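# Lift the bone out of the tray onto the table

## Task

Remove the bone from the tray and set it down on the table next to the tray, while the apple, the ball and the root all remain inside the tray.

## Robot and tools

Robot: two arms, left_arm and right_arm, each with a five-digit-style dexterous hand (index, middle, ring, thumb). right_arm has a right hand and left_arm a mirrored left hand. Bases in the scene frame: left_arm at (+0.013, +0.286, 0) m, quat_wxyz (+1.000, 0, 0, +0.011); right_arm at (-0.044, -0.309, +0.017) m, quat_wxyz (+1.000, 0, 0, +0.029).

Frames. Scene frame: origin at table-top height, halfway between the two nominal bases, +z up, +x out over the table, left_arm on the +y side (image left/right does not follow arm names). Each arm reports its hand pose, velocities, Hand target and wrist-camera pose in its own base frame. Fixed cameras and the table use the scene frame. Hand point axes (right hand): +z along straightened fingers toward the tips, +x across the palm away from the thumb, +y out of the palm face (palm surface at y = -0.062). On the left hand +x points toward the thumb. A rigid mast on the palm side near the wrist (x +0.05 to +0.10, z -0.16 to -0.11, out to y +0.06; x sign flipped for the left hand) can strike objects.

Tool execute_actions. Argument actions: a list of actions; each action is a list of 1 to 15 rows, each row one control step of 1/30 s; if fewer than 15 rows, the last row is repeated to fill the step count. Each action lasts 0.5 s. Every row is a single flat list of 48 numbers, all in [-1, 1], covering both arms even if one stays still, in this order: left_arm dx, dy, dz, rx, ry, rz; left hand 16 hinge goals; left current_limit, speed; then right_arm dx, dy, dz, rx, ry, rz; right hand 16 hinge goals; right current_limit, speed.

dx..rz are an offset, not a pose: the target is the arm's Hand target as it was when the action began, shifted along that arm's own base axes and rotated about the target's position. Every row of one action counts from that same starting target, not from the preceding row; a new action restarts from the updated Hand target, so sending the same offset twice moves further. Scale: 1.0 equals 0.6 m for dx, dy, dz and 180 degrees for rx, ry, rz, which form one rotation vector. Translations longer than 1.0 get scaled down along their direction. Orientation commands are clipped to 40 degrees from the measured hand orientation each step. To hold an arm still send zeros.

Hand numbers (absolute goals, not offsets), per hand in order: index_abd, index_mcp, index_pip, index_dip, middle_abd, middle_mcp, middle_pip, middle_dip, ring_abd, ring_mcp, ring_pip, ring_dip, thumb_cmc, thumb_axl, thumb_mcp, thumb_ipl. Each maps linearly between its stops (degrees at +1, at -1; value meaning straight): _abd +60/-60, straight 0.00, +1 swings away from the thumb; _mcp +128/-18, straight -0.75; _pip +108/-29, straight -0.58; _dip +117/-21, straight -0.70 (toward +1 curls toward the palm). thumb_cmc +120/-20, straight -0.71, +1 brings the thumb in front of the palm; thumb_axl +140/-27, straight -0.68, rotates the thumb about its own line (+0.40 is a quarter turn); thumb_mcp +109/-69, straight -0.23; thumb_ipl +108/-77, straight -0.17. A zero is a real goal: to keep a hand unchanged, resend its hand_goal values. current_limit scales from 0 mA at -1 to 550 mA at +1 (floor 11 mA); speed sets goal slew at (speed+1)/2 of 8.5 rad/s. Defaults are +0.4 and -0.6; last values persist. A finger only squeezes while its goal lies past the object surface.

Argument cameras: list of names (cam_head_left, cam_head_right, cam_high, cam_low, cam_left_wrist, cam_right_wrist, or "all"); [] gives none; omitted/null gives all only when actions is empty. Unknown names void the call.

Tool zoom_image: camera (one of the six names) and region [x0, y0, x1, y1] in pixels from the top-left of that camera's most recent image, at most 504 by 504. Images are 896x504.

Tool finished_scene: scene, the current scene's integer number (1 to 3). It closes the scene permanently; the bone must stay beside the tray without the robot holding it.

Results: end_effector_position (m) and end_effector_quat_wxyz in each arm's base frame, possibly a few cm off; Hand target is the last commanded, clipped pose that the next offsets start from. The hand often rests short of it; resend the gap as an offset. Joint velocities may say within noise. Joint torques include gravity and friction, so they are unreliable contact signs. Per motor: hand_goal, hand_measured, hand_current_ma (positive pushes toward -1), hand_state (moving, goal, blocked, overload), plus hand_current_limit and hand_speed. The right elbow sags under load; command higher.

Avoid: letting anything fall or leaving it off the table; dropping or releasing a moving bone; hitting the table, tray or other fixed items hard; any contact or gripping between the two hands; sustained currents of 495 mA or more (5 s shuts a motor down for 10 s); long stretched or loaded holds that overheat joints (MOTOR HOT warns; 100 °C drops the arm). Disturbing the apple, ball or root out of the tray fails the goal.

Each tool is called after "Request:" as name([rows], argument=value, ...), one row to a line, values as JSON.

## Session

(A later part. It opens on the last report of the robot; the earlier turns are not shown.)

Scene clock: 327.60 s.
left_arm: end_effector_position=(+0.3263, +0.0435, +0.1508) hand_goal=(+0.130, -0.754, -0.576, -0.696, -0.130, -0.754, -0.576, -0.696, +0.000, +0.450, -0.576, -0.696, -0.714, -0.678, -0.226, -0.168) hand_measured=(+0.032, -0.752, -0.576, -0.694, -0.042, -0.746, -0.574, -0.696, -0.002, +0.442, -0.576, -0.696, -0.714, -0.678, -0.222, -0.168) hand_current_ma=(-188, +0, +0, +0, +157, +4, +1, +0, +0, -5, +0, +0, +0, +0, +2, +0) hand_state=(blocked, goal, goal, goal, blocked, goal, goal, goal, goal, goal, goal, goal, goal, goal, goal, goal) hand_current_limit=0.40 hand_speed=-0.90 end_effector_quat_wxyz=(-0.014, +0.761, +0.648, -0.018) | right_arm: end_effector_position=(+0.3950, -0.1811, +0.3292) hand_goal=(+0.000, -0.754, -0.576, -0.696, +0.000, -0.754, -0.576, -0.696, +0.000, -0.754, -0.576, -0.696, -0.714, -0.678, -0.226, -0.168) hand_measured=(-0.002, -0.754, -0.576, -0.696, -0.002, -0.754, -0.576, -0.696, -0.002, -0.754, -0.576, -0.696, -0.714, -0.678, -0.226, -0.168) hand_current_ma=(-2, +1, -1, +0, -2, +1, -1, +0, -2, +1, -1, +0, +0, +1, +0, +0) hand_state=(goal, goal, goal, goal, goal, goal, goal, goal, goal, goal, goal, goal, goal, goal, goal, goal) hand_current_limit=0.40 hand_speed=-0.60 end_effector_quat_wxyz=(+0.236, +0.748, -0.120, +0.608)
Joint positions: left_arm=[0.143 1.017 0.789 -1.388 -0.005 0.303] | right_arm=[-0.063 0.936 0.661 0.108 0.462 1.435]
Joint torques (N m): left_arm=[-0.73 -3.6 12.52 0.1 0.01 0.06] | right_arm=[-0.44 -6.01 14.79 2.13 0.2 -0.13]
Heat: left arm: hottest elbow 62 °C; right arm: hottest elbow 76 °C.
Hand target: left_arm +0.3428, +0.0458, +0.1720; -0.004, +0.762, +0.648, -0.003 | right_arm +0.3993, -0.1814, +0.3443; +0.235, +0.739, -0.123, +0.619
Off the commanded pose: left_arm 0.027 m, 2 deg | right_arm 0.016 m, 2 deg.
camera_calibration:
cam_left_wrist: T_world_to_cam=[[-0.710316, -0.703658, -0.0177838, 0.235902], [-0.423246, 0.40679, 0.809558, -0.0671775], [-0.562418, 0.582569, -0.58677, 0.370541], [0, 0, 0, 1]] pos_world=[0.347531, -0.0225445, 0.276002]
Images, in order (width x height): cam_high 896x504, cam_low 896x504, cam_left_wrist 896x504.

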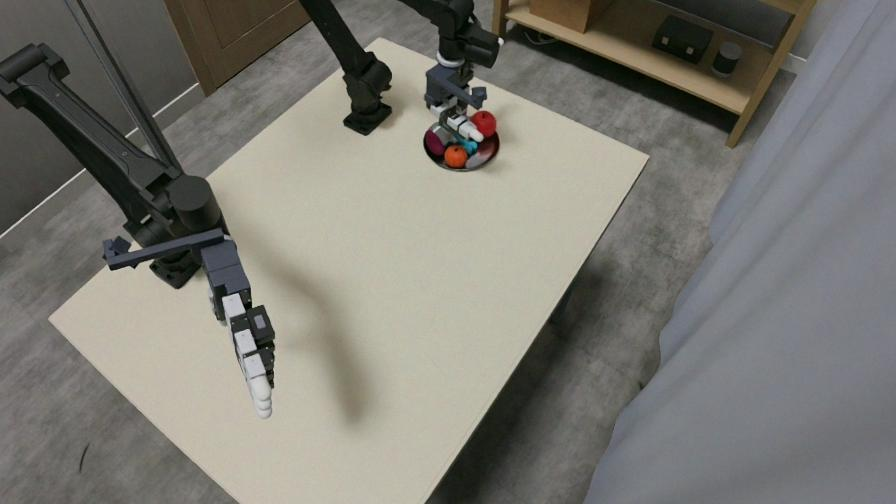

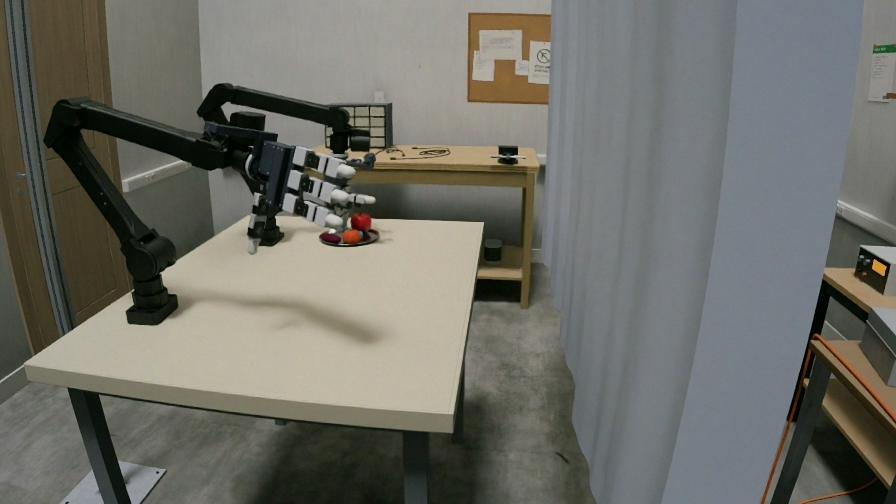

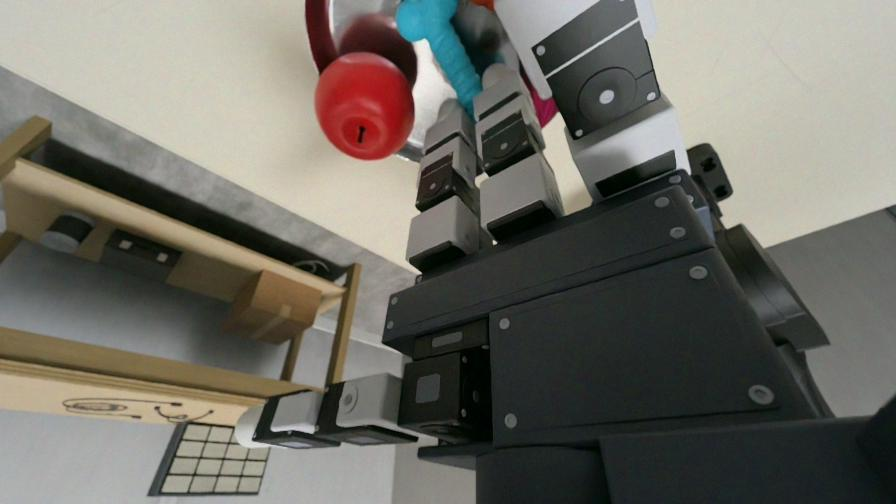

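Request:
execute_actions([
  [[0,0,0.04,0,0,0,0.13,-0.754,-0.576,-0.696,-0.13,-0.754,-0.576,-0.696,0,0.45,-0.576,-0.696,-0.714,-0.678,-0.226,-0.168,0.4,-0.9,0,0,0,0,0,0,0,-0.754,-0.576,-0.696,0,-0.754,-0.576,-0.696,0,-0.754,-0.576,-0.696,-0.714,-0.678,-0.226,-0.168,0.4,-0.6]],
  [[0,0,0.04,0,0,0,0.13,-0.754,-0.576,-0.696,-0.13,-0.754,-0.576,-0.696,0,0.45,-0.576,-0.696,-0.714,-0.678,-0.226,-0.168,0.4,-0.9,0,0,0,0,0,0,0,-0.754,-0.576,-0.696,0,-0.754,-0.576,-0.696,0,-0.754,-0.576,-0.696,-0.714,-0.678,-0.226,-0.168,0.4,-0.6]],
  [[0,0,0.04,0,0,0,0.13,-0.754,-0.576,-0.696,-0.13,-0.754,-0.576,-0.696,0,0.45,-0.576,-0.696,-0.714,-0.678,-0.226,-0.168,0.4,-0.9,0,0,0,0,0,0,0,-0.754,-0.576,-0.696,0,-0.754,-0.576,-0.696,0,-0.754,-0.576,-0.696,-0.714,-0.678,-0.226,-0.168,0.4,-0.6]],
], cameras=["cam_high","cam_left_wrist","cam_low"])

Request:
zoom_image(camera="cam_left_wrist", region=[340, 0, 600, 180])

Request:
zoom_image(camera="cam_high", region=[410, 80, 530, 190])

Request:
zoom_image(camera="cam_low", region=[300, 180, 400, 260])

Scene clock: 339.33 s.
left_arm: end_effector_position=(+0.3304, +0.0441, +0.2156) hand_goal=(+0.130, -0.754, -0.576, -0.696, -0.130, -0.754, -0.576, -0.696, +0.000, +0.450, -0.576, -0.696, -0.714, -0.678, -0.226, -0.168) hand_measured=(+0.032, -0.756, -0.578, -0.696, -0.044, -0.746, -0.574, -0.696, -0.002, +0.442, -0.576, -0.696, -0.714, -0.678, -0.222, -0.168) hand_current_ma=(-188, -1, +0, +0, +153, +5, +1, +0, +0, -5, +0, +0, +0, +0, +2, +0) hand_state=(blocked, goal, goal, goal, blocked, goal, goal, goal, goal, goal, goal, goal, goal, goal, goal, goal) hand_current_limit=0.40 hand_speed=-0.90 end_effector_quat_wxyz=(-0.020, +0.761, +0.648, -0.026) | right_arm: end_effector_position=(+0.3950, -0.1811, +0.3292) hand_goal=(+0.000, -0.754, -0.576, -0.696, +0.000, -0.754, -0.576, -0.696, +0.000, -0.754, -0.576, -0.696, -0.714, -0.678, -0.226, -0.168) hand_measured=(-0.002, -0.754, -0.576, -0.696, -0.002, -0.754, -0.576, -0.696, -0.002, -0.754, -0.576, -0.696, -0.714, -0.678, -0.226, -0.168) hand_current_ma=(-2, +1, -1, +0, -2, +1, -1, +0, -2, +1, -1, +0, +0, +1, +0, +0) hand_state=(goal, goal, goal, goal, goal, goal, goal, goal, goal, goal, goal, goal, goal, goal, goal, goal) hand_current_limit=0.40 hand_speed=-0.60 end_effector_quat_wxyz=(+0.236, +0.748, -0.120, +0.608)
Joint positions: left_arm=[0.143 1.016 0.964 -1.584 -0.005 0.303] | right_arm=[-0.063 0.936 0.661 0.108 0.462 1.435]
Joint torques (N m): left_arm=[-0.62 -5.19 12.85 -0.03 0.01 0.06] | right_arm=[-0.44 -6.01 14.78 2.13 0.2 -0.13]
Heat: left arm: hottest elbow 65 °C; right arm: hottest elbow 76 °C.
Hand target: left_arm +0.3427, +0.0458, +0.2440; -0.004, +0.762, +0.648, -0.003 | right_arm +0.3993, -0.1814, +0.3443; +0.235, +0.739, -0.123, +0.619
Off the commanded pose: left_arm 0.031 m, 3 deg | right_arm 0.016 m, 2 deg.
camera_calibration:
cam_left_wrist: T_world_to_cam=[[-0.710494, -0.703702, -0.00159018, 0.236966], [-0.407005, 0.409088, 0.816697, -0.125282], [-0.574061, 0.580905, -0.577065, 0.412357], [0, 0, 0, 1]] pos_world=[0.354091, -0.021536, 0.340651]
Images, in order (width x height): cam_high 896x504, cam_low 896x504, cam_left_wrist 896x504.

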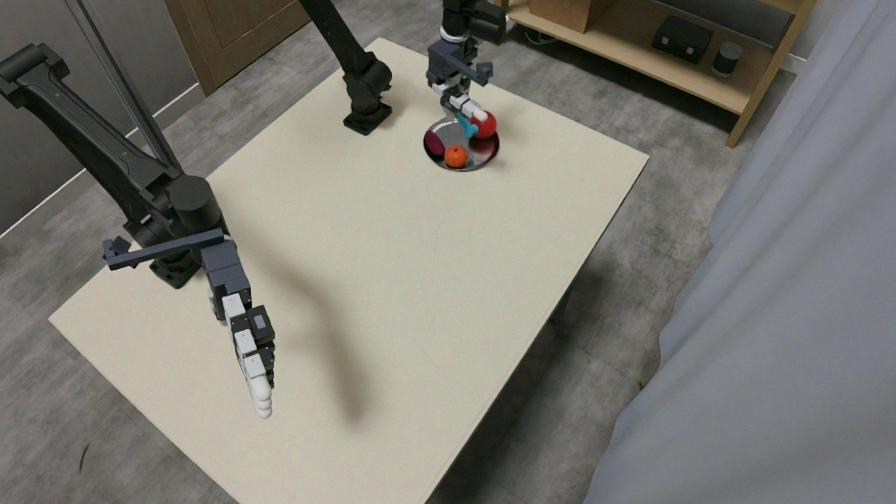

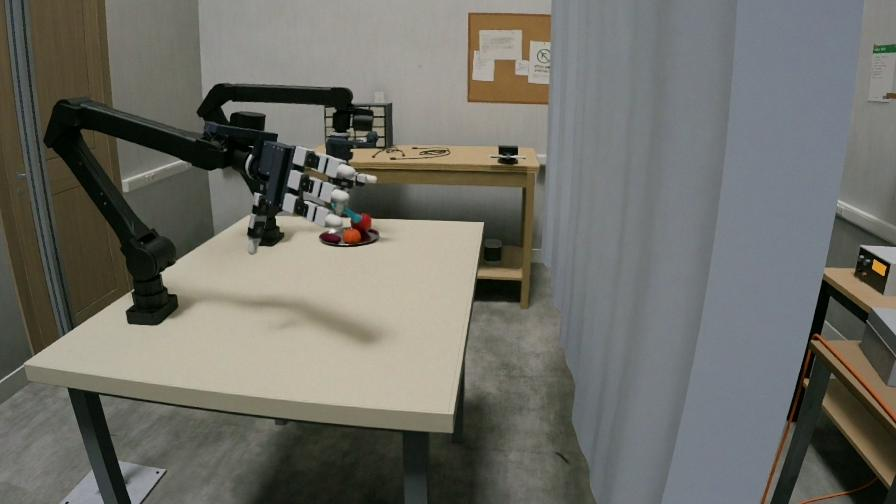

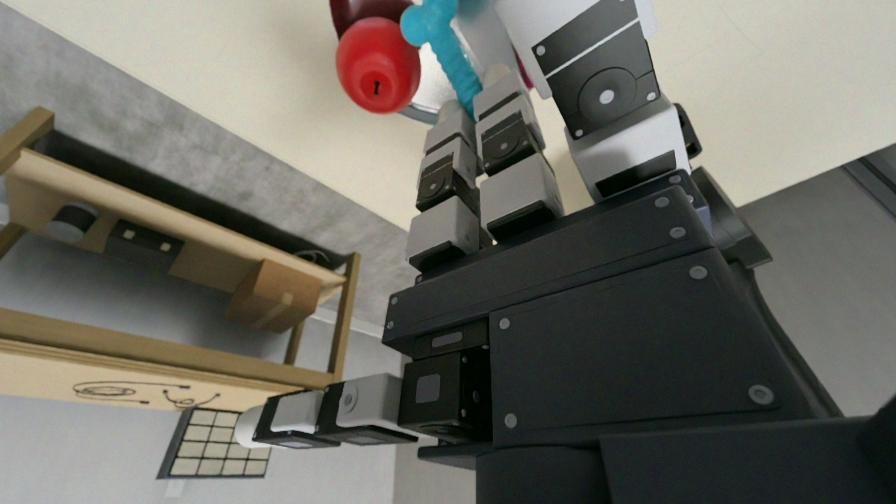

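Scaled by 1.938 from the camera's 896x504 image, which has a finer 1280x720 frame.

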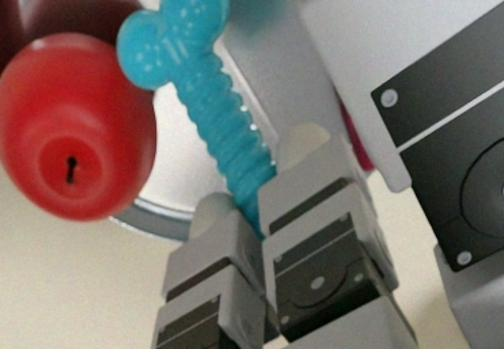

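Scaled by 4.200 from the camera's 896x504 image, which has a finer 1280x720 frame.

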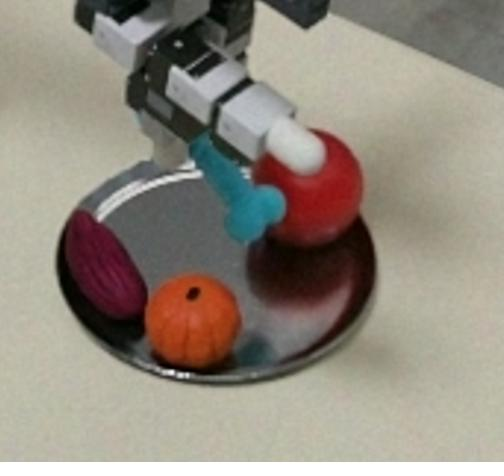

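Scaled by 5.040 from the camera's 896x504 image, which has a finer 1280x720 frame.

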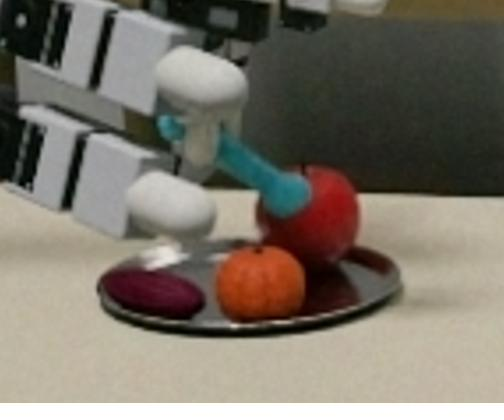

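Request:
execute_actions([
  [[0.08,0,0.0,0,0,0,0.19,-0.754,-0.576,-0.696,-0.19,-0.754,-0.576,-0.696,0,0.45,-0.576,-0.696,-0.714,-0.678,-0.226,-0.168,0.4,-0.9,0,0,0,0,0,0,0,-0.754,-0.576,-0.696,0,-0.754,-0.576,-0.696,0,-0.754,-0.576,-0.696,-0.714,-0.678,-0.226,-0.168,0.4,-0.6]],
  [[0.09,0,0,0,0,0,0.19,-0.754,-0.576,-0.696,-0.19,-0.754,-0.576,-0.696,0,0.45,-0.576,-0.696,-0.714,-0.678,-0.226,-0.168,0.4,-0.9,0,0,0,0,0,0,0,-0.754,-0.576,-0.696,0,-0.754,-0.576,-0.696,0,-0.754,-0.576,-0.696,-0.714,-0.678,-0.226,-0.168,0.4,-0.6]],
  [[0.09,0,0,0,0,0,0.19,-0.754,-0.576,-0.696,-0.19,-0.754,-0.576,-0.696,0,0.45,-0.576,-0.696,-0.714,-0.678,-0.226,-0.168,0.4,-0.9,0,0,0,0,0,0,0,-0.754,-0.576,-0.696,0,-0.754,-0.576,-0.696,0,-0.754,-0.576,-0.696,-0.714,-0.678,-0.226,-0.168,0.4,-0.6]],
], cameras=["cam_high","cam_left_wrist","cam_low"])

Request:
zoom_image(camera="cam_left_wrist", region=[340, 0, 600, 180])

Request:
zoom_image(camera="cam_high", region=[410, 80, 530, 190])

Request:
zoom_image(camera="cam_low", region=[310, 170, 430, 260])

Scene clock: 346.37 s.
left_arm: end_effector_position=(+0.4799, +0.0468, +0.2245) hand_goal=(+0.190, -0.754, -0.576, -0.696, -0.190, -0.754, -0.576, -0.696, +0.000, +0.450, -0.576, -0.696, -0.714, -0.678, -0.226, -0.168) hand_measured=(+0.032, -0.758, -0.578, -0.696, -0.054, -0.746, -0.572, -0.696, -0.002, +0.442, -0.576, -0.696, -0.714, -0.678, -0.222, -0.168) hand_current_ma=(-385, -2, -1, +0, +317, +5, +1, +0, +0, -5, +0, +0, +0, +0, +2, +0) hand_state=(blocked, goal, goal, goal, blocked, goal, goal, goal, goal, goal, goal, goal, goal, goal, goal, goal) hand_current_limit=0.40 hand_speed=-0.90 end_effector_quat_wxyz=(-0.015, +0.763, +0.646, -0.019) | right_arm: end_effector_position=(+0.3950, -0.1811, +0.3292) hand_goal=(+0.000, -0.754, -0.576, -0.696, +0.000, -0.754, -0.576, -0.696, +0.000, -0.754, -0.576, -0.696, -0.714, -0.678, -0.226, -0.168) hand_measured=(-0.002, -0.754, -0.576, -0.696, -0.002, -0.754, -0.576, -0.696, -0.002, -0.754, -0.576, -0.696, -0.714, -0.678, -0.226, -0.168) hand_current_ma=(-2, +1, -1, +0, -2, +1, -1, +0, -2, +1, -1, +0, +0, +1, +0, +0) hand_state=(goal, goal, goal, goal, goal, goal, goal, goal, goal, goal, goal, goal, goal, goal, goal, goal) hand_current_limit=0.40 hand_speed=-0.60 end_effector_quat_wxyz=(+0.236, +0.748, -0.120, +0.608)
Joint positions: left_arm=[0.097 1.405 1.302 -1.517 -0.003 0.262] | right_arm=[-0.063 0.936 0.661 0.108 0.462 1.435]
Joint torques (N m): left_arm=[-1.38 -9.93 12.98 0.25 -0.03 -0.09] | right_arm=[-0.38 -6.07 14.78 2.14 0.21 -0.13]
Heat: left arm: hottest elbow 64 °C; right arm: hottest elbow 76 °C.
Hand target: left_arm +0.4987, +0.0458, +0.2441; -0.004, +0.762, +0.648, -0.003 | right_arm +0.3993, -0.1814, +0.3443; +0.235, +0.739, -0.123, +0.619
Off the commanded pose: left_arm 0.027 m, 2 deg | right_arm 0.016 m, 2 deg.
camera_calibration:
cam_left_wrist: T_world_to_cam=[[-0.712984, -0.701023, -0.0148873, 0.349156], [-0.418772, 0.408696, 0.810924, -0.0657587], [-0.562392, 0.58441, -0.584962, 0.497757], [0, 0, 0, 1]] pos_world=[0.501339, -0.0192531, 0.349692]
Images, in order (width x height): cam_high 896x504, cam_low 896x504, cam_left_wrist 896x504.

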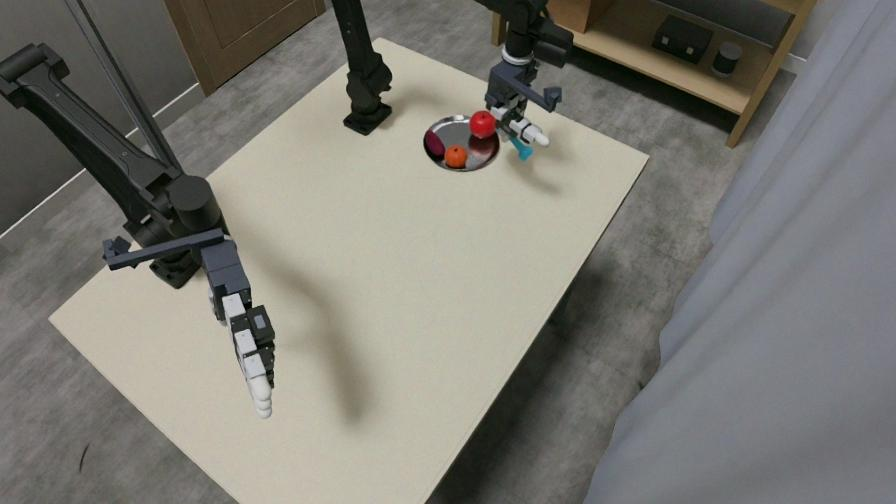

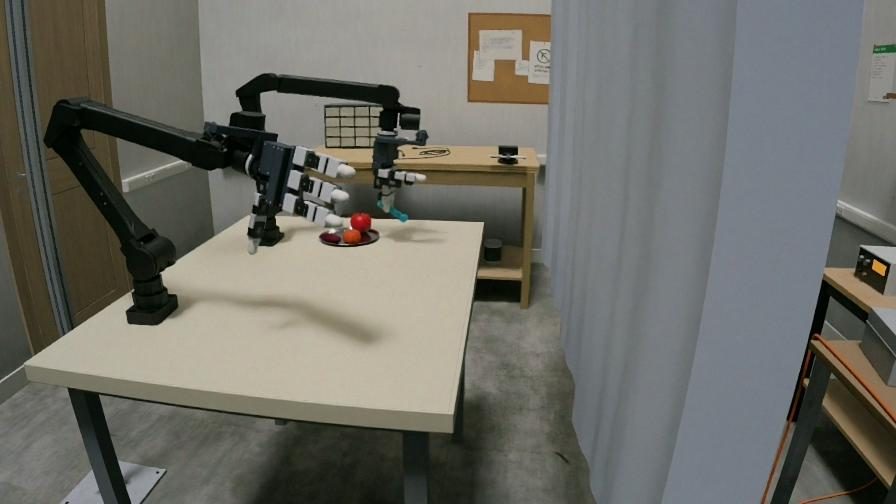

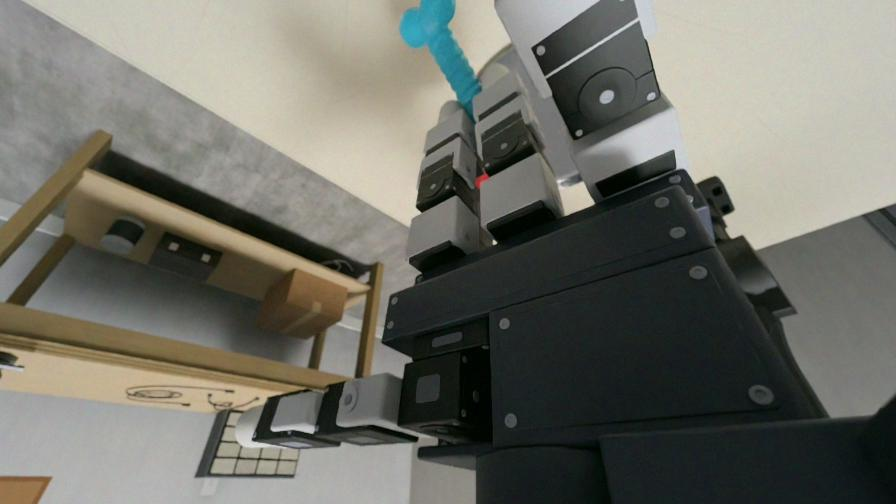

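Scaled by 1.938 from the camera's 896x504 image, which has a finer 1280x720 frame.

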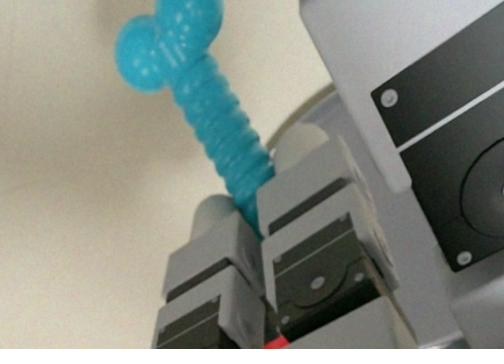

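Scaled by 4.200 from the camera's 896x504 image, which has a finer 1280x720 frame.

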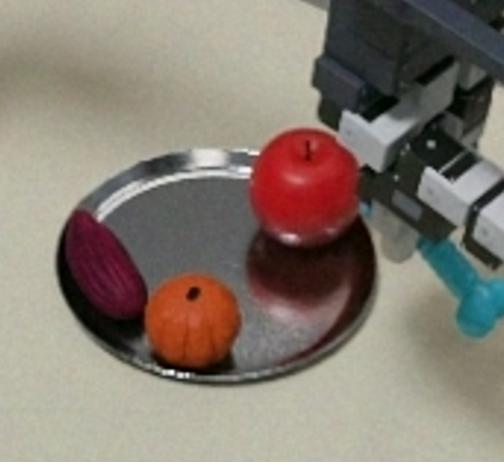

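Scaled by 4.200 from the camera's 896x504 image, which has a finer 1280x720 frame.

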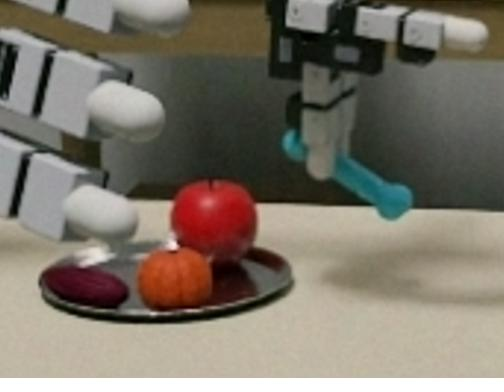

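Request:
execute_actions([
  [[0.02,0,-0.045,0,0,0,0.17,-0.754,-0.576,-0.696,-0.17,-0.754,-0.576,-0.696,0,0.45,-0.576,-0.696,-0.714,-0.678,-0.226,-0.168,0.4,-0.9,0,0,0,0,0,0,0,-0.754,-0.576,-0.696,0,-0.754,-0.576,-0.696,0,-0.754,-0.576,-0.696,-0.714,-0.678,-0.226,-0.168,0.4,-0.6]],
  [[0,0,-0.05,0,0,0,0.17,-0.754,-0.576,-0.696,-0.17,-0.754,-0.576,-0.696,0,0.45,-0.576,-0.696,-0.714,-0.678,-0.226,-0.168,0.4,-0.9,0,0,0,0,0,0,0,-0.754,-0.576,-0.696,0,-0.754,-0.576,-0.696,0,-0.754,-0.576,-0.696,-0.714,-0.678,-0.226,-0.168,0.4,-0.6]],
  [[0,0,-0.045,0,0,0,0.17,-0.754,-0.576,-0.696,-0.17,-0.754,-0.576,-0.696,0,0.45,-0.576,-0.696,-0.714,-0.678,-0.226,-0.168,0.4,-0.9,0,0,0,0,0,0,0,-0.754,-0.576,-0.696,0,-0.754,-0.576,-0.696,0,-0.754,-0.576,-0.696,-0.714,-0.678,-0.226,-0.168,0.4,-0.6]],
], cameras=["cam_high","cam_low"])

Request:
zoom_image(camera="cam_high", region=[450, 80, 590, 200])

Request:
zoom_image(camera="cam_low", region=[310, 170, 430, 260])

Scene clock: 352.17 s.
left_arm: end_effector_position=(+0.5096, +0.0496, +0.1719) hand_goal=(+0.170, -0.754, -0.576, -0.696, -0.170, -0.754, -0.576, -0.696, +0.000, +0.450, -0.576, -0.696, -0.714, -0.678, -0.226, -0.168) hand_measured=(+0.032, -0.758, -0.578, -0.696, -0.054, -0.746, -0.572, -0.696, -0.002, +0.442, -0.576, -0.696, -0.714, -0.678, -0.222, -0.168) hand_current_ma=(-322, -2, -1, +0, +246, +5, +1, +0, +0, -5, +0, +0, +0, +0, +2, +0) hand_state=(blocked, goal, goal, goal, blocked, goal, goal, goal, goal, goal, goal, goal, goal, goal, goal, goal) hand_current_limit=0.40 hand_speed=-0.90 end_effector_quat_wxyz=(+0.000, +0.762, +0.648, +0.003) | right_arm: end_effector_position=(+0.3950, -0.1811, +0.3292) hand_goal=(+0.000, -0.754, -0.576, -0.696, +0.000, -0.754, -0.576, -0.696, +0.000, -0.754, -0.576, -0.696, -0.714, -0.678, -0.226, -0.168) hand_measured=(-0.002, -0.754, -0.576, -0.696, -0.002, -0.754, -0.576, -0.696, -0.002, -0.754, -0.576, -0.696, -0.714, -0.678, -0.226, -0.168) hand_current_ma=(-2, +1, -1, +0, -2, +1, -1, +0, -2, +1, -1, +0, +0, +1, +0, +0) hand_state=(goal, goal, goal, goal, goal, goal, goal, goal, goal, goal, goal, goal, goal, goal, goal, goal) hand_current_limit=0.40 hand_speed=-0.60 end_effector_quat_wxyz=(+0.236, +0.748, -0.120, +0.608)
Joint positions: left_arm=[0.096 1.473 1.222 -1.313 -0.003 0.258] | right_arm=[-0.063 0.936 0.661 0.108 0.462 1.435]
Joint torques (N m): left_arm=[-1.55 -10.46 7.91 0.9 -0.05 -0.08] | right_arm=[-0.44 -6.07 14.79 2.13 0.2 -0.13]
Heat: left arm: hottest elbow 63 °C; right arm: hottest elbow 77 °C.
Hand target: left_arm +0.5107, +0.0459, +0.1598; -0.004, +0.762, +0.648, -0.003 | right_arm +0.3993, -0.1814, +0.3443; +0.235, +0.739, -0.123, +0.619
Off the commanded pose: left_arm 0.013 m, 1 deg | right_arm 0.016 m, 2 deg.
Images, in order (width x height): cam_high 896x504, cam_low 896x504.

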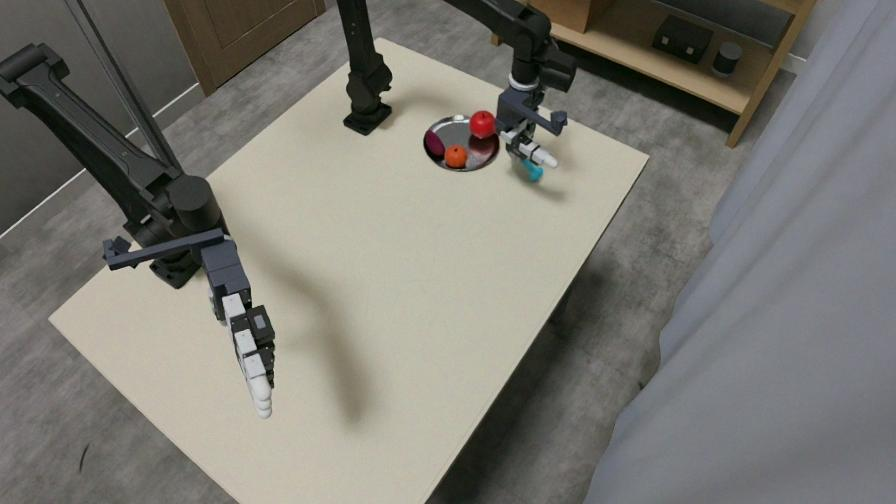

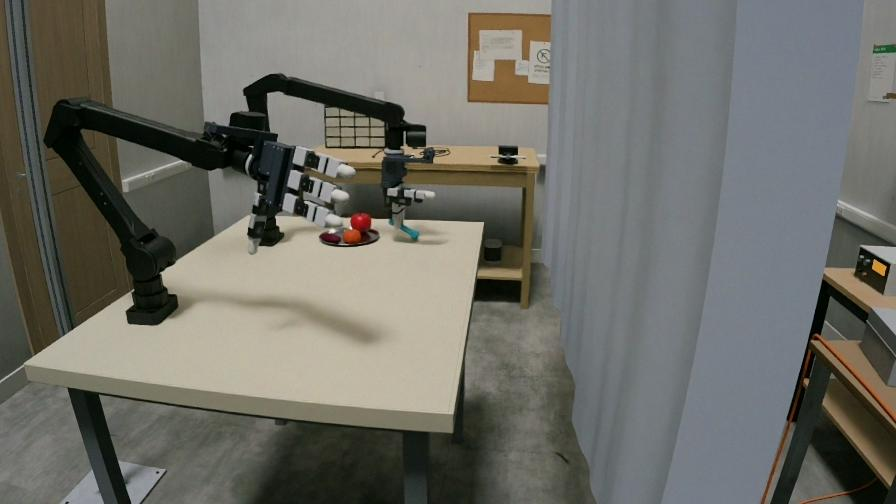

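Scaled by 3.600 from the camera's 896x504 image, which has a finer 1280x720 frame.

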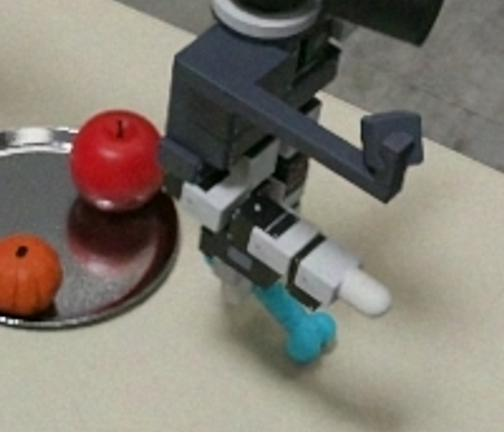

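Scaled by 4.200 from the camera's 896x504 image, which has a finer 1280x720 frame.

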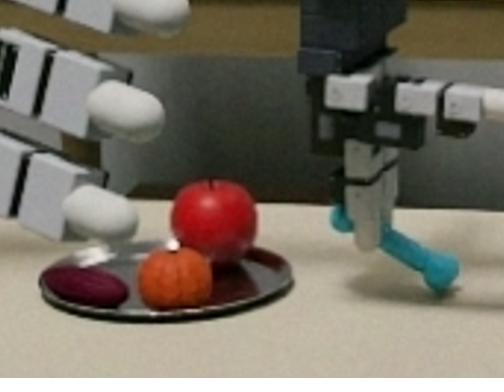

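Request:
execute_actions([
  [[0,0,-0.025,0,0,0,0.12,-0.754,-0.576,-0.696,-0.12,-0.754,-0.576,-0.696,0,0.45,-0.576,-0.696,-0.714,-0.678,-0.226,-0.168,0.4,-0.9,0,0,0,0,0,0,0,-0.754,-0.576,-0.696,0,-0.754,-0.576,-0.696,0,-0.754,-0.576,-0.696,-0.714,-0.678,-0.226,-0.168,0.4,-0.6]],
  [[0,0,-0.025,0,0,0,0.12,-0.754,-0.576,-0.696,-0.12,-0.754,-0.576,-0.696,0,0.45,-0.576,-0.696,-0.714,-0.678,-0.226,-0.168,0.4,-0.9,0,0,0,0,0,0,0,-0.754,-0.576,-0.696,0,-0.754,-0.576,-0.696,0,-0.754,-0.576,-0.696,-0.714,-0.678,-0.226,-0.168,0.4,-0.6]],
], cameras=["cam_high","cam_low"])

Request:
zoom_image(camera="cam_high", region=[450, 80, 590, 200])

Request:
zoom_image(camera="cam_low", region=[310, 170, 430, 260])

Scene clock: 355.17 s.
left_arm: end_effector_position=(+0.5075, +0.0496, +0.1430) hand_goal=(+0.120, -0.754, -0.576, -0.696, -0.120, -0.754, -0.576, -0.696, +0.000, +0.450, -0.576, -0.696, -0.714, -0.678, -0.226, -0.168) hand_measured=(+0.032, -0.770, -0.584, -0.700, -0.052, -0.758, -0.578, -0.696, -0.002, +0.442, -0.576, -0.696, -0.714, -0.678, -0.222, -0.168) hand_current_ma=(-158, -15, -5, -1, +103, -1, +0, +0, +0, -5, +0, +0, +0, +0, +2, +0) hand_state=(blocked, goal, goal, goal, blocked, goal, goal, goal, goal, goal, goal, goal, goal, goal, goal, goal) hand_current_limit=0.40 hand_speed=-0.90 end_effector_quat_wxyz=(-0.001, +0.761, +0.649, +0.001) | right_arm: end_effector_position=(+0.3950, -0.1811, +0.3292) hand_goal=(+0.000, -0.754, -0.576, -0.696, +0.000, -0.754, -0.576, -0.696, +0.000, -0.754, -0.576, -0.696, -0.714, -0.678, -0.226, -0.168) hand_measured=(-0.002, -0.754, -0.576, -0.696, -0.002, -0.754, -0.576, -0.696, -0.002, -0.754, -0.576, -0.696, -0.714, -0.678, -0.226, -0.168) hand_current_ma=(-2, +1, -1, +0, -2, +1, -1, +0, -2, +1, -1, +0, +0, +1, +0, +0) hand_state=(goal, goal, goal, goal, goal, goal, goal, goal, goal, goal, goal, goal, goal, goal, goal, goal) hand_current_limit=0.40 hand_speed=-0.60 end_effector_quat_wxyz=(+0.236, +0.748, -0.120, +0.608)
Joint positions: left_arm=[0.096 1.493 1.165 -1.242 -0.003 0.256] | right_arm=[-0.063 0.936 0.661 0.108 0.462 1.435]
Joint torques (N m): left_arm=[-1.49 -10.29 7.84 1.25 -0.05 -0.05] | right_arm=[-0.38 -6.01 14.78 2.14 0.21 -0.13]
Heat: left arm: hottest elbow 62 °C; right arm: hottest elbow 77 °C.
Hand target: left_arm +0.5107, +0.0459, +0.1301; -0.004, +0.762, +0.648, -0.003 | right_arm +0.3993, -0.1814, +0.3443; +0.235, +0.739, -0.123, +0.619
Off the commanded pose: left_arm 0.014 m, 1 deg | right_arm 0.016 m, 2 deg.
Images, in order (width x height): cam_high 896x504, cam_low 896x504.

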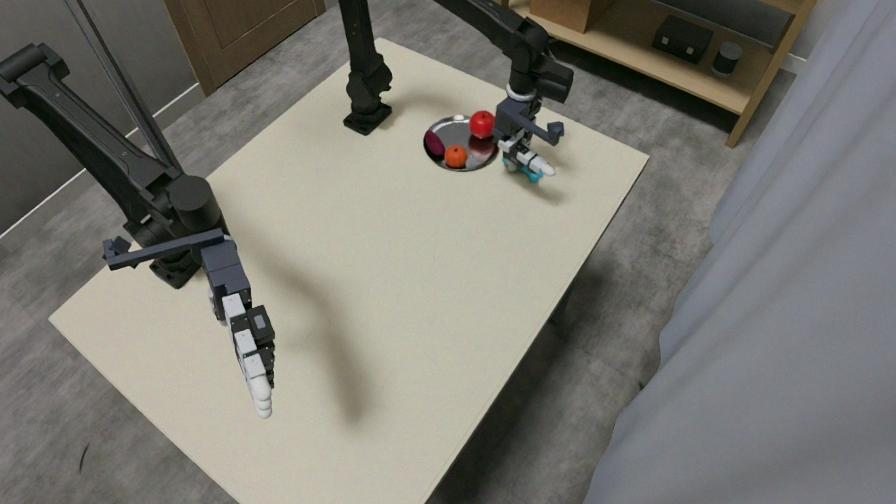

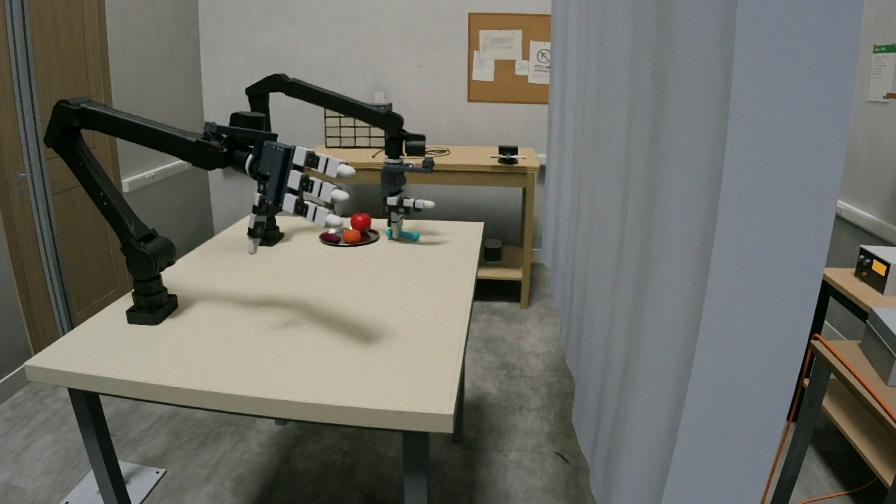

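Scaled by 3.600 from the camera's 896x504 image, which has a finer 1280x720 frame.

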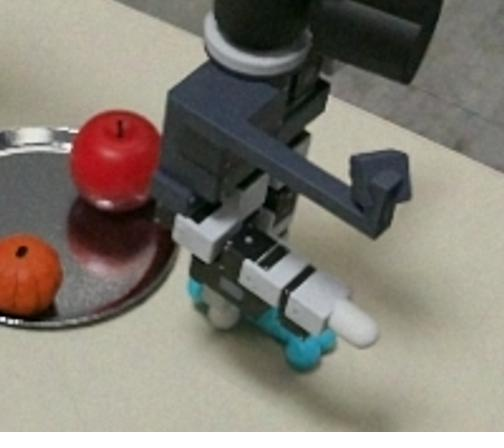

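Scaled by 4.200 from the camera's 896x504 image, which has a finer 1280x720 frame.

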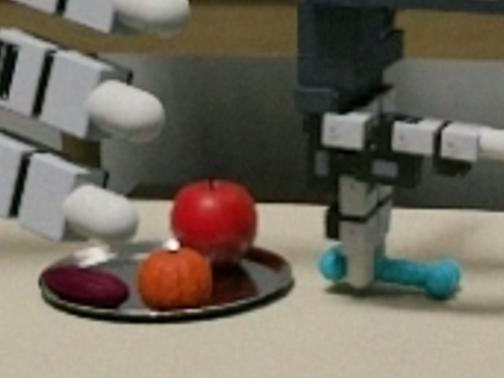

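Request:
execute_actions([
  [[0,0,-0.012,0,0,0,0.12,-0.754,-0.576,-0.696,-0.12,-0.754,-0.576,-0.696,0,0.45,-0.576,-0.696,-0.714,-0.678,-0.226,-0.168,0.4,-0.9,0,0,0,0,0,0,0,-0.754,-0.576,-0.696,0,-0.754,-0.576,-0.696,0,-0.754,-0.576,-0.696,-0.714,-0.678,-0.226,-0.168,0.4,-0.6]],
], cameras=["cam_high","cam_low"])

Request:
zoom_image(camera="cam_low", region=[310, 170, 430, 260])

Scene clock: 357.03 s.
left_arm: end_effector_position=(+0.5086, +0.0497, +0.1378) hand_goal=(+0.120, -0.754, -0.576, -0.696, -0.120, -0.754, -0.576, -0.696, +0.000, +0.450, -0.576, -0.696, -0.714, -0.678, -0.226, -0.168) hand_measured=(+0.032, -0.770, -0.584, -0.700, -0.052, -0.758, -0.578, -0.696, -0.002, +0.442, -0.576, -0.696, -0.714, -0.678, -0.222, -0.168) hand_current_ma=(-158, -15, -5, -1, +103, -1, +0, +0, +0, -5, +0, +0, +0, +0, +2, +0) hand_state=(blocked, goal, goal, goal, blocked, goal, goal, goal, goal, goal, goal, goal, goal, goal, goal, goal) hand_current_limit=0.40 hand_speed=-0.90 end_effector_quat_wxyz=(+0.000, +0.761, +0.649, +0.003) | right_arm: end_effector_position=(+0.3950, -0.1811, +0.3292) hand_goal=(+0.000, -0.754, -0.576, -0.696, +0.000, -0.754, -0.576, -0.696, +0.000, -0.754, -0.576, -0.696, -0.714, -0.678, -0.226, -0.168) hand_measured=(-0.002, -0.754, -0.576, -0.696, -0.002, -0.754, -0.576, -0.696, -0.002, -0.754, -0.576, -0.696, -0.714, -0.678, -0.226, -0.168) hand_current_ma=(-2, +1, -1, +0, -2, +1, -1, +0, -2, +1, -1, +0, +0, +1, +0, +0) hand_state=(goal, goal, goal, goal, goal, goal, goal, goal, goal, goal, goal, goal, goal, goal, goal, goal) hand_current_limit=0.40 hand_speed=-0.60 end_effector_quat_wxyz=(+0.236, +0.748, -0.120, +0.608)
Joint positions: left_arm=[0.096 1.498 1.155 -1.223 -0.003 0.256] | right_arm=[-0.063 0.936 0.661 0.108 0.462 1.435]
Joint torques (N m): left_arm=[-1.49 -10.17 7.61 1.29 -0.05 -0.04] | right_arm=[-0.38 -6.07 14.79 2.14 0.2 -0.13]
Heat: left arm: hottest elbow 62 °C; right arm: hottest elbow 77 °C.
Hand target: left_arm +0.5107, +0.0459, +0.1229; -0.004, +0.762, +0.648, -0.003 | right_arm +0.3993, -0.1814, +0.3443; +0.235, +0.739, -0.123, +0.619
Off the commanded pose: left_arm 0.016 m, 1 deg | right_arm 0.016 m, 2 deg.
Images, in order (width x height): cam_high 896x504, cam_low 896x504.

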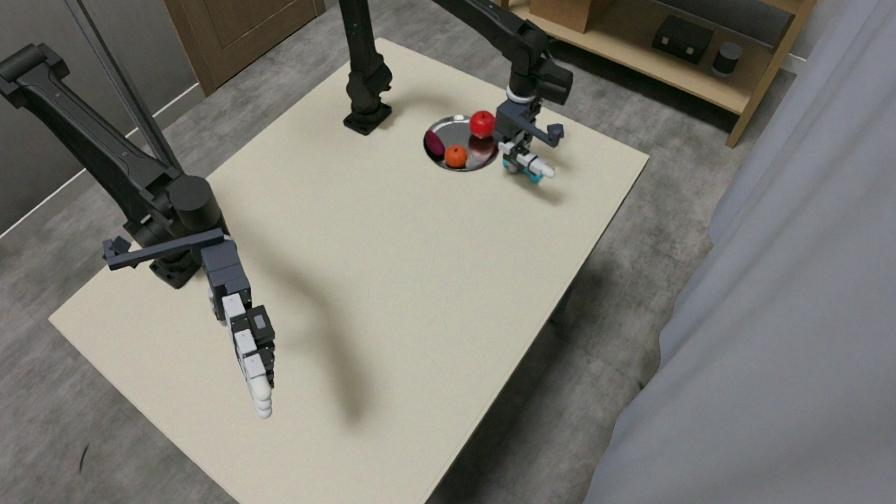

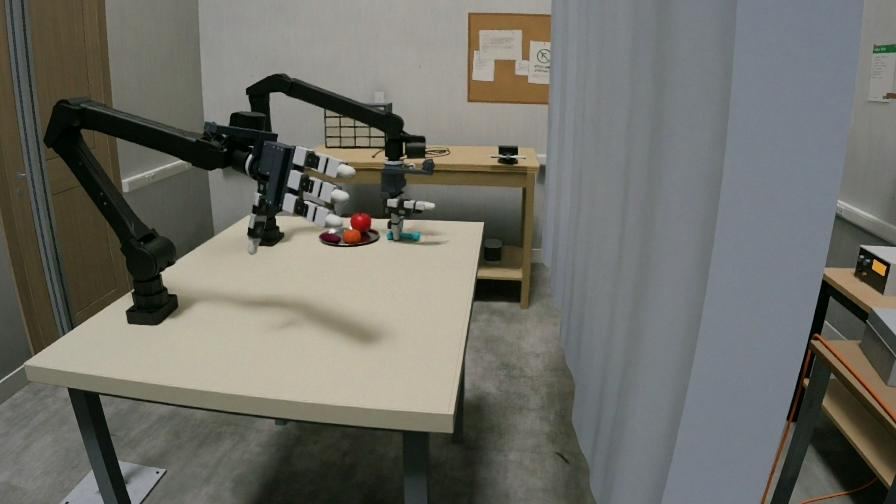

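Scaled by 4.200 from the camera's 896x504 image, which has a finer 1280x720 frame.

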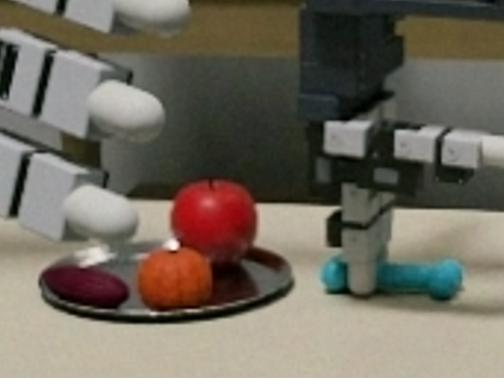

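Request:
execute_actions([
  [[0,0,0.0,0,0,0,0.0,-0.754,-0.576,-0.696,0.0,-0.754,-0.576,-0.696,0,0.45,-0.576,-0.696,-0.714,-0.678,-0.226,-0.168,0.4,-0.85,0,0,0,0,0,0,0,-0.754,-0.576,-0.696,0,-0.754,-0.576,-0.696,0,-0.754,-0.576,-0.696,-0.714,-0.678,-0.226,-0.168,0.4,-0.6]],
  [[0,0,0.0,0,0,0,-0.18,-0.754,-0.576,-0.696,0.18,-0.754,-0.576,-0.696,0,0.45,-0.576,-0.696,-0.714,-0.678,-0.226,-0.168,0.4,-0.85,0,0,0,0,0,0,0,-0.754,-0.576,-0.696,0,-0.754,-0.576,-0.696,0,-0.754,-0.576,-0.696,-0.714,-0.678,-0.226,-0.168,0.4,-0.6]],
  [[0.02,0,0.04,0,0,0,-0.18,-0.754,-0.576,-0.696,0.18,-0.754,-0.576,-0.696,0,0.45,-0.576,-0.696,-0.714,-0.678,-0.226,-0.168,0.4,-0.85,0,0,0,0,0,0,0,-0.754,-0.576,-0.696,0,-0.754,-0.576,-0.696,0,-0.754,-0.576,-0.696,-0.714,-0.678,-0.226,-0.168,0.4,-0.6]],
  [[0,0,0.06,0,0,0,-0.18,-0.754,-0.576,-0.696,0.18,-0.754,-0.576,-0.696,0,0.45,-0.576,-0.696,-0.714,-0.678,-0.226,-0.168,0.4,-0.85,0,0,0,0,0,0,0,-0.754,-0.576,-0.696,0,-0.754,-0.576,-0.696,0,-0.754,-0.576,-0.696,-0.714,-0.678,-0.226,-0.168,0.4,-0.6]],
  [[0,0,0.06,0,0,0,-0.18,-0.754,-0.576,-0.696,0.18,-0.754,-0.576,-0.696,0,0.45,-0.576,-0.696,-0.714,-0.678,-0.226,-0.168,0.4,-0.85,0,0,0,0,0,0,0,-0.754,-0.576,-0.696,0,-0.754,-0.576,-0.696,0,-0.754,-0.576,-0.696,-0.714,-0.678,-0.226,-0.168,0.4,-0.6]],
], cameras=["cam_high","cam_low"])

Request:
zoom_image(camera="cam_high", region=[410, 80, 590, 200])

Request:
zoom_image(camera="cam_low", region=[310, 170, 430, 260])

Scene clock: 364.70 s.
left_arm: end_effector_position=(+0.5079, +0.0484, +0.1932) hand_goal=(-0.180, -0.754, -0.576, -0.696, +0.180, -0.754, -0.576, -0.696, +0.000, +0.450, -0.576, -0.696, -0.714, -0.678, -0.226, -0.168) hand_measured=(-0.174, -0.754, -0.578, -0.698, +0.176, -0.754, -0.578, -0.696, -0.002, +0.442, -0.576, -0.696, -0.714, -0.678, -0.222, -0.168) hand_current_ma=(+2, +0, +0, -1, -1, +0, +0, +0, +0, -5, +0, +0, +0, +0, +2, +0) hand_state=(goal, goal, goal, goal, goal, goal, goal, goal, goal, goal, goal, goal, goal, goal, goal, goal) hand_current_limit=0.40 hand_speed=-0.85 end_effector_quat_wxyz=(-0.018, +0.762, +0.648, -0.022) | right_arm: end_effector_position=(+0.3950, -0.1811, +0.3292) hand_goal=(+0.000, -0.754, -0.576, -0.696, +0.000, -0.754, -0.576, -0.696, +0.000, -0.754, -0.576, -0.696, -0.714, -0.678, -0.226, -0.168) hand_measured=(-0.002, -0.754, -0.576, -0.696, -0.002, -0.754, -0.576, -0.696, -0.002, -0.754, -0.576, -0.696, -0.714, -0.678, -0.226, -0.168) hand_current_ma=(-2, +1, -1, +0, -2, +1, -1, +0, -2, +1, -1, +0, +0, +1, +0, +0) hand_state=(goal, goal, goal, goal, goal, goal, goal, goal, goal, goal, goal, goal, goal, goal, goal, goal) hand_current_limit=0.40 hand_speed=-0.60 end_effector_quat_wxyz=(+0.236, +0.748, -0.120, +0.608)
Joint positions: left_arm=[0.094 1.494 1.316 -1.449 -0.003 0.255] | right_arm=[-0.063 0.936 0.661 0.108 0.462 1.435]
Joint torques (N m): left_arm=[-1.55 -12.86 12.4 -0.06 -0.03 -0.07] | right_arm=[-0.38 -6.01 14.79 2.14 0.21 -0.12]
Heat: left arm: hottest elbow 61 °C; right arm: hottest elbow 77 °C.
Hand target: left_arm +0.5228, +0.0457, +0.2189; -0.004, +0.762, +0.648, -0.003 | right_arm +0.3993, -0.1814, +0.3443; +0.235, +0.739, -0.123, +0.619
Off the commanded pose: left_arm 0.030 m, 3 deg | right_arm 0.016 m, 2 deg.
Images, in order (width x height): cam_high 896x504, cam_low 896x504.

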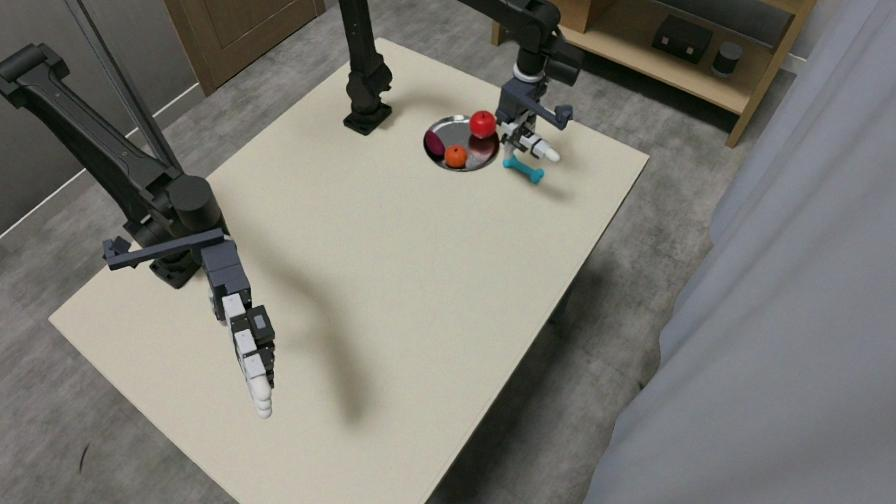

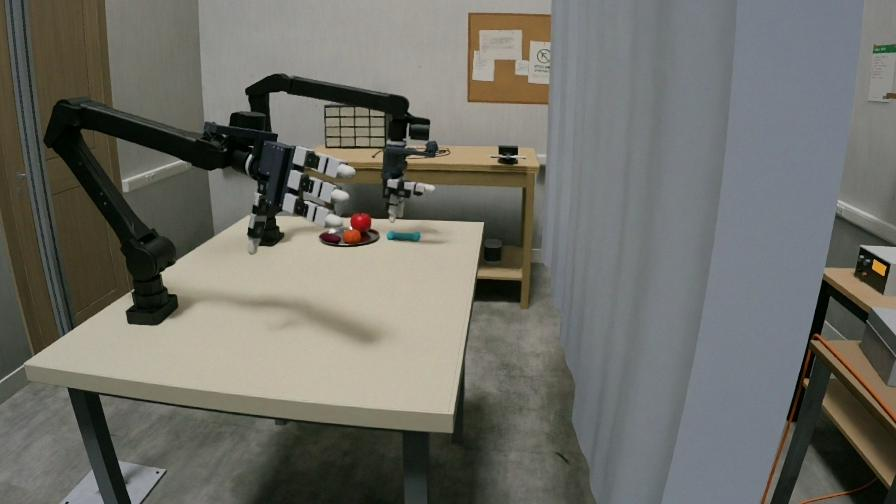

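Scaled by 2.800 from the camera's 896x504 image, which has a finer 1280x720 frame.

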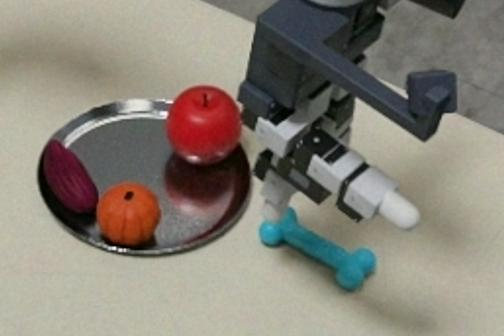

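Scaled by 4.200 from the camera's 896x504 image, which has a finer 1280x720 frame.

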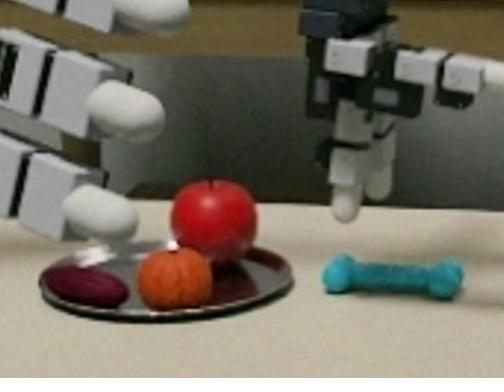

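Request:
finished_scene(scene=2)

The scene is finished: the task was done.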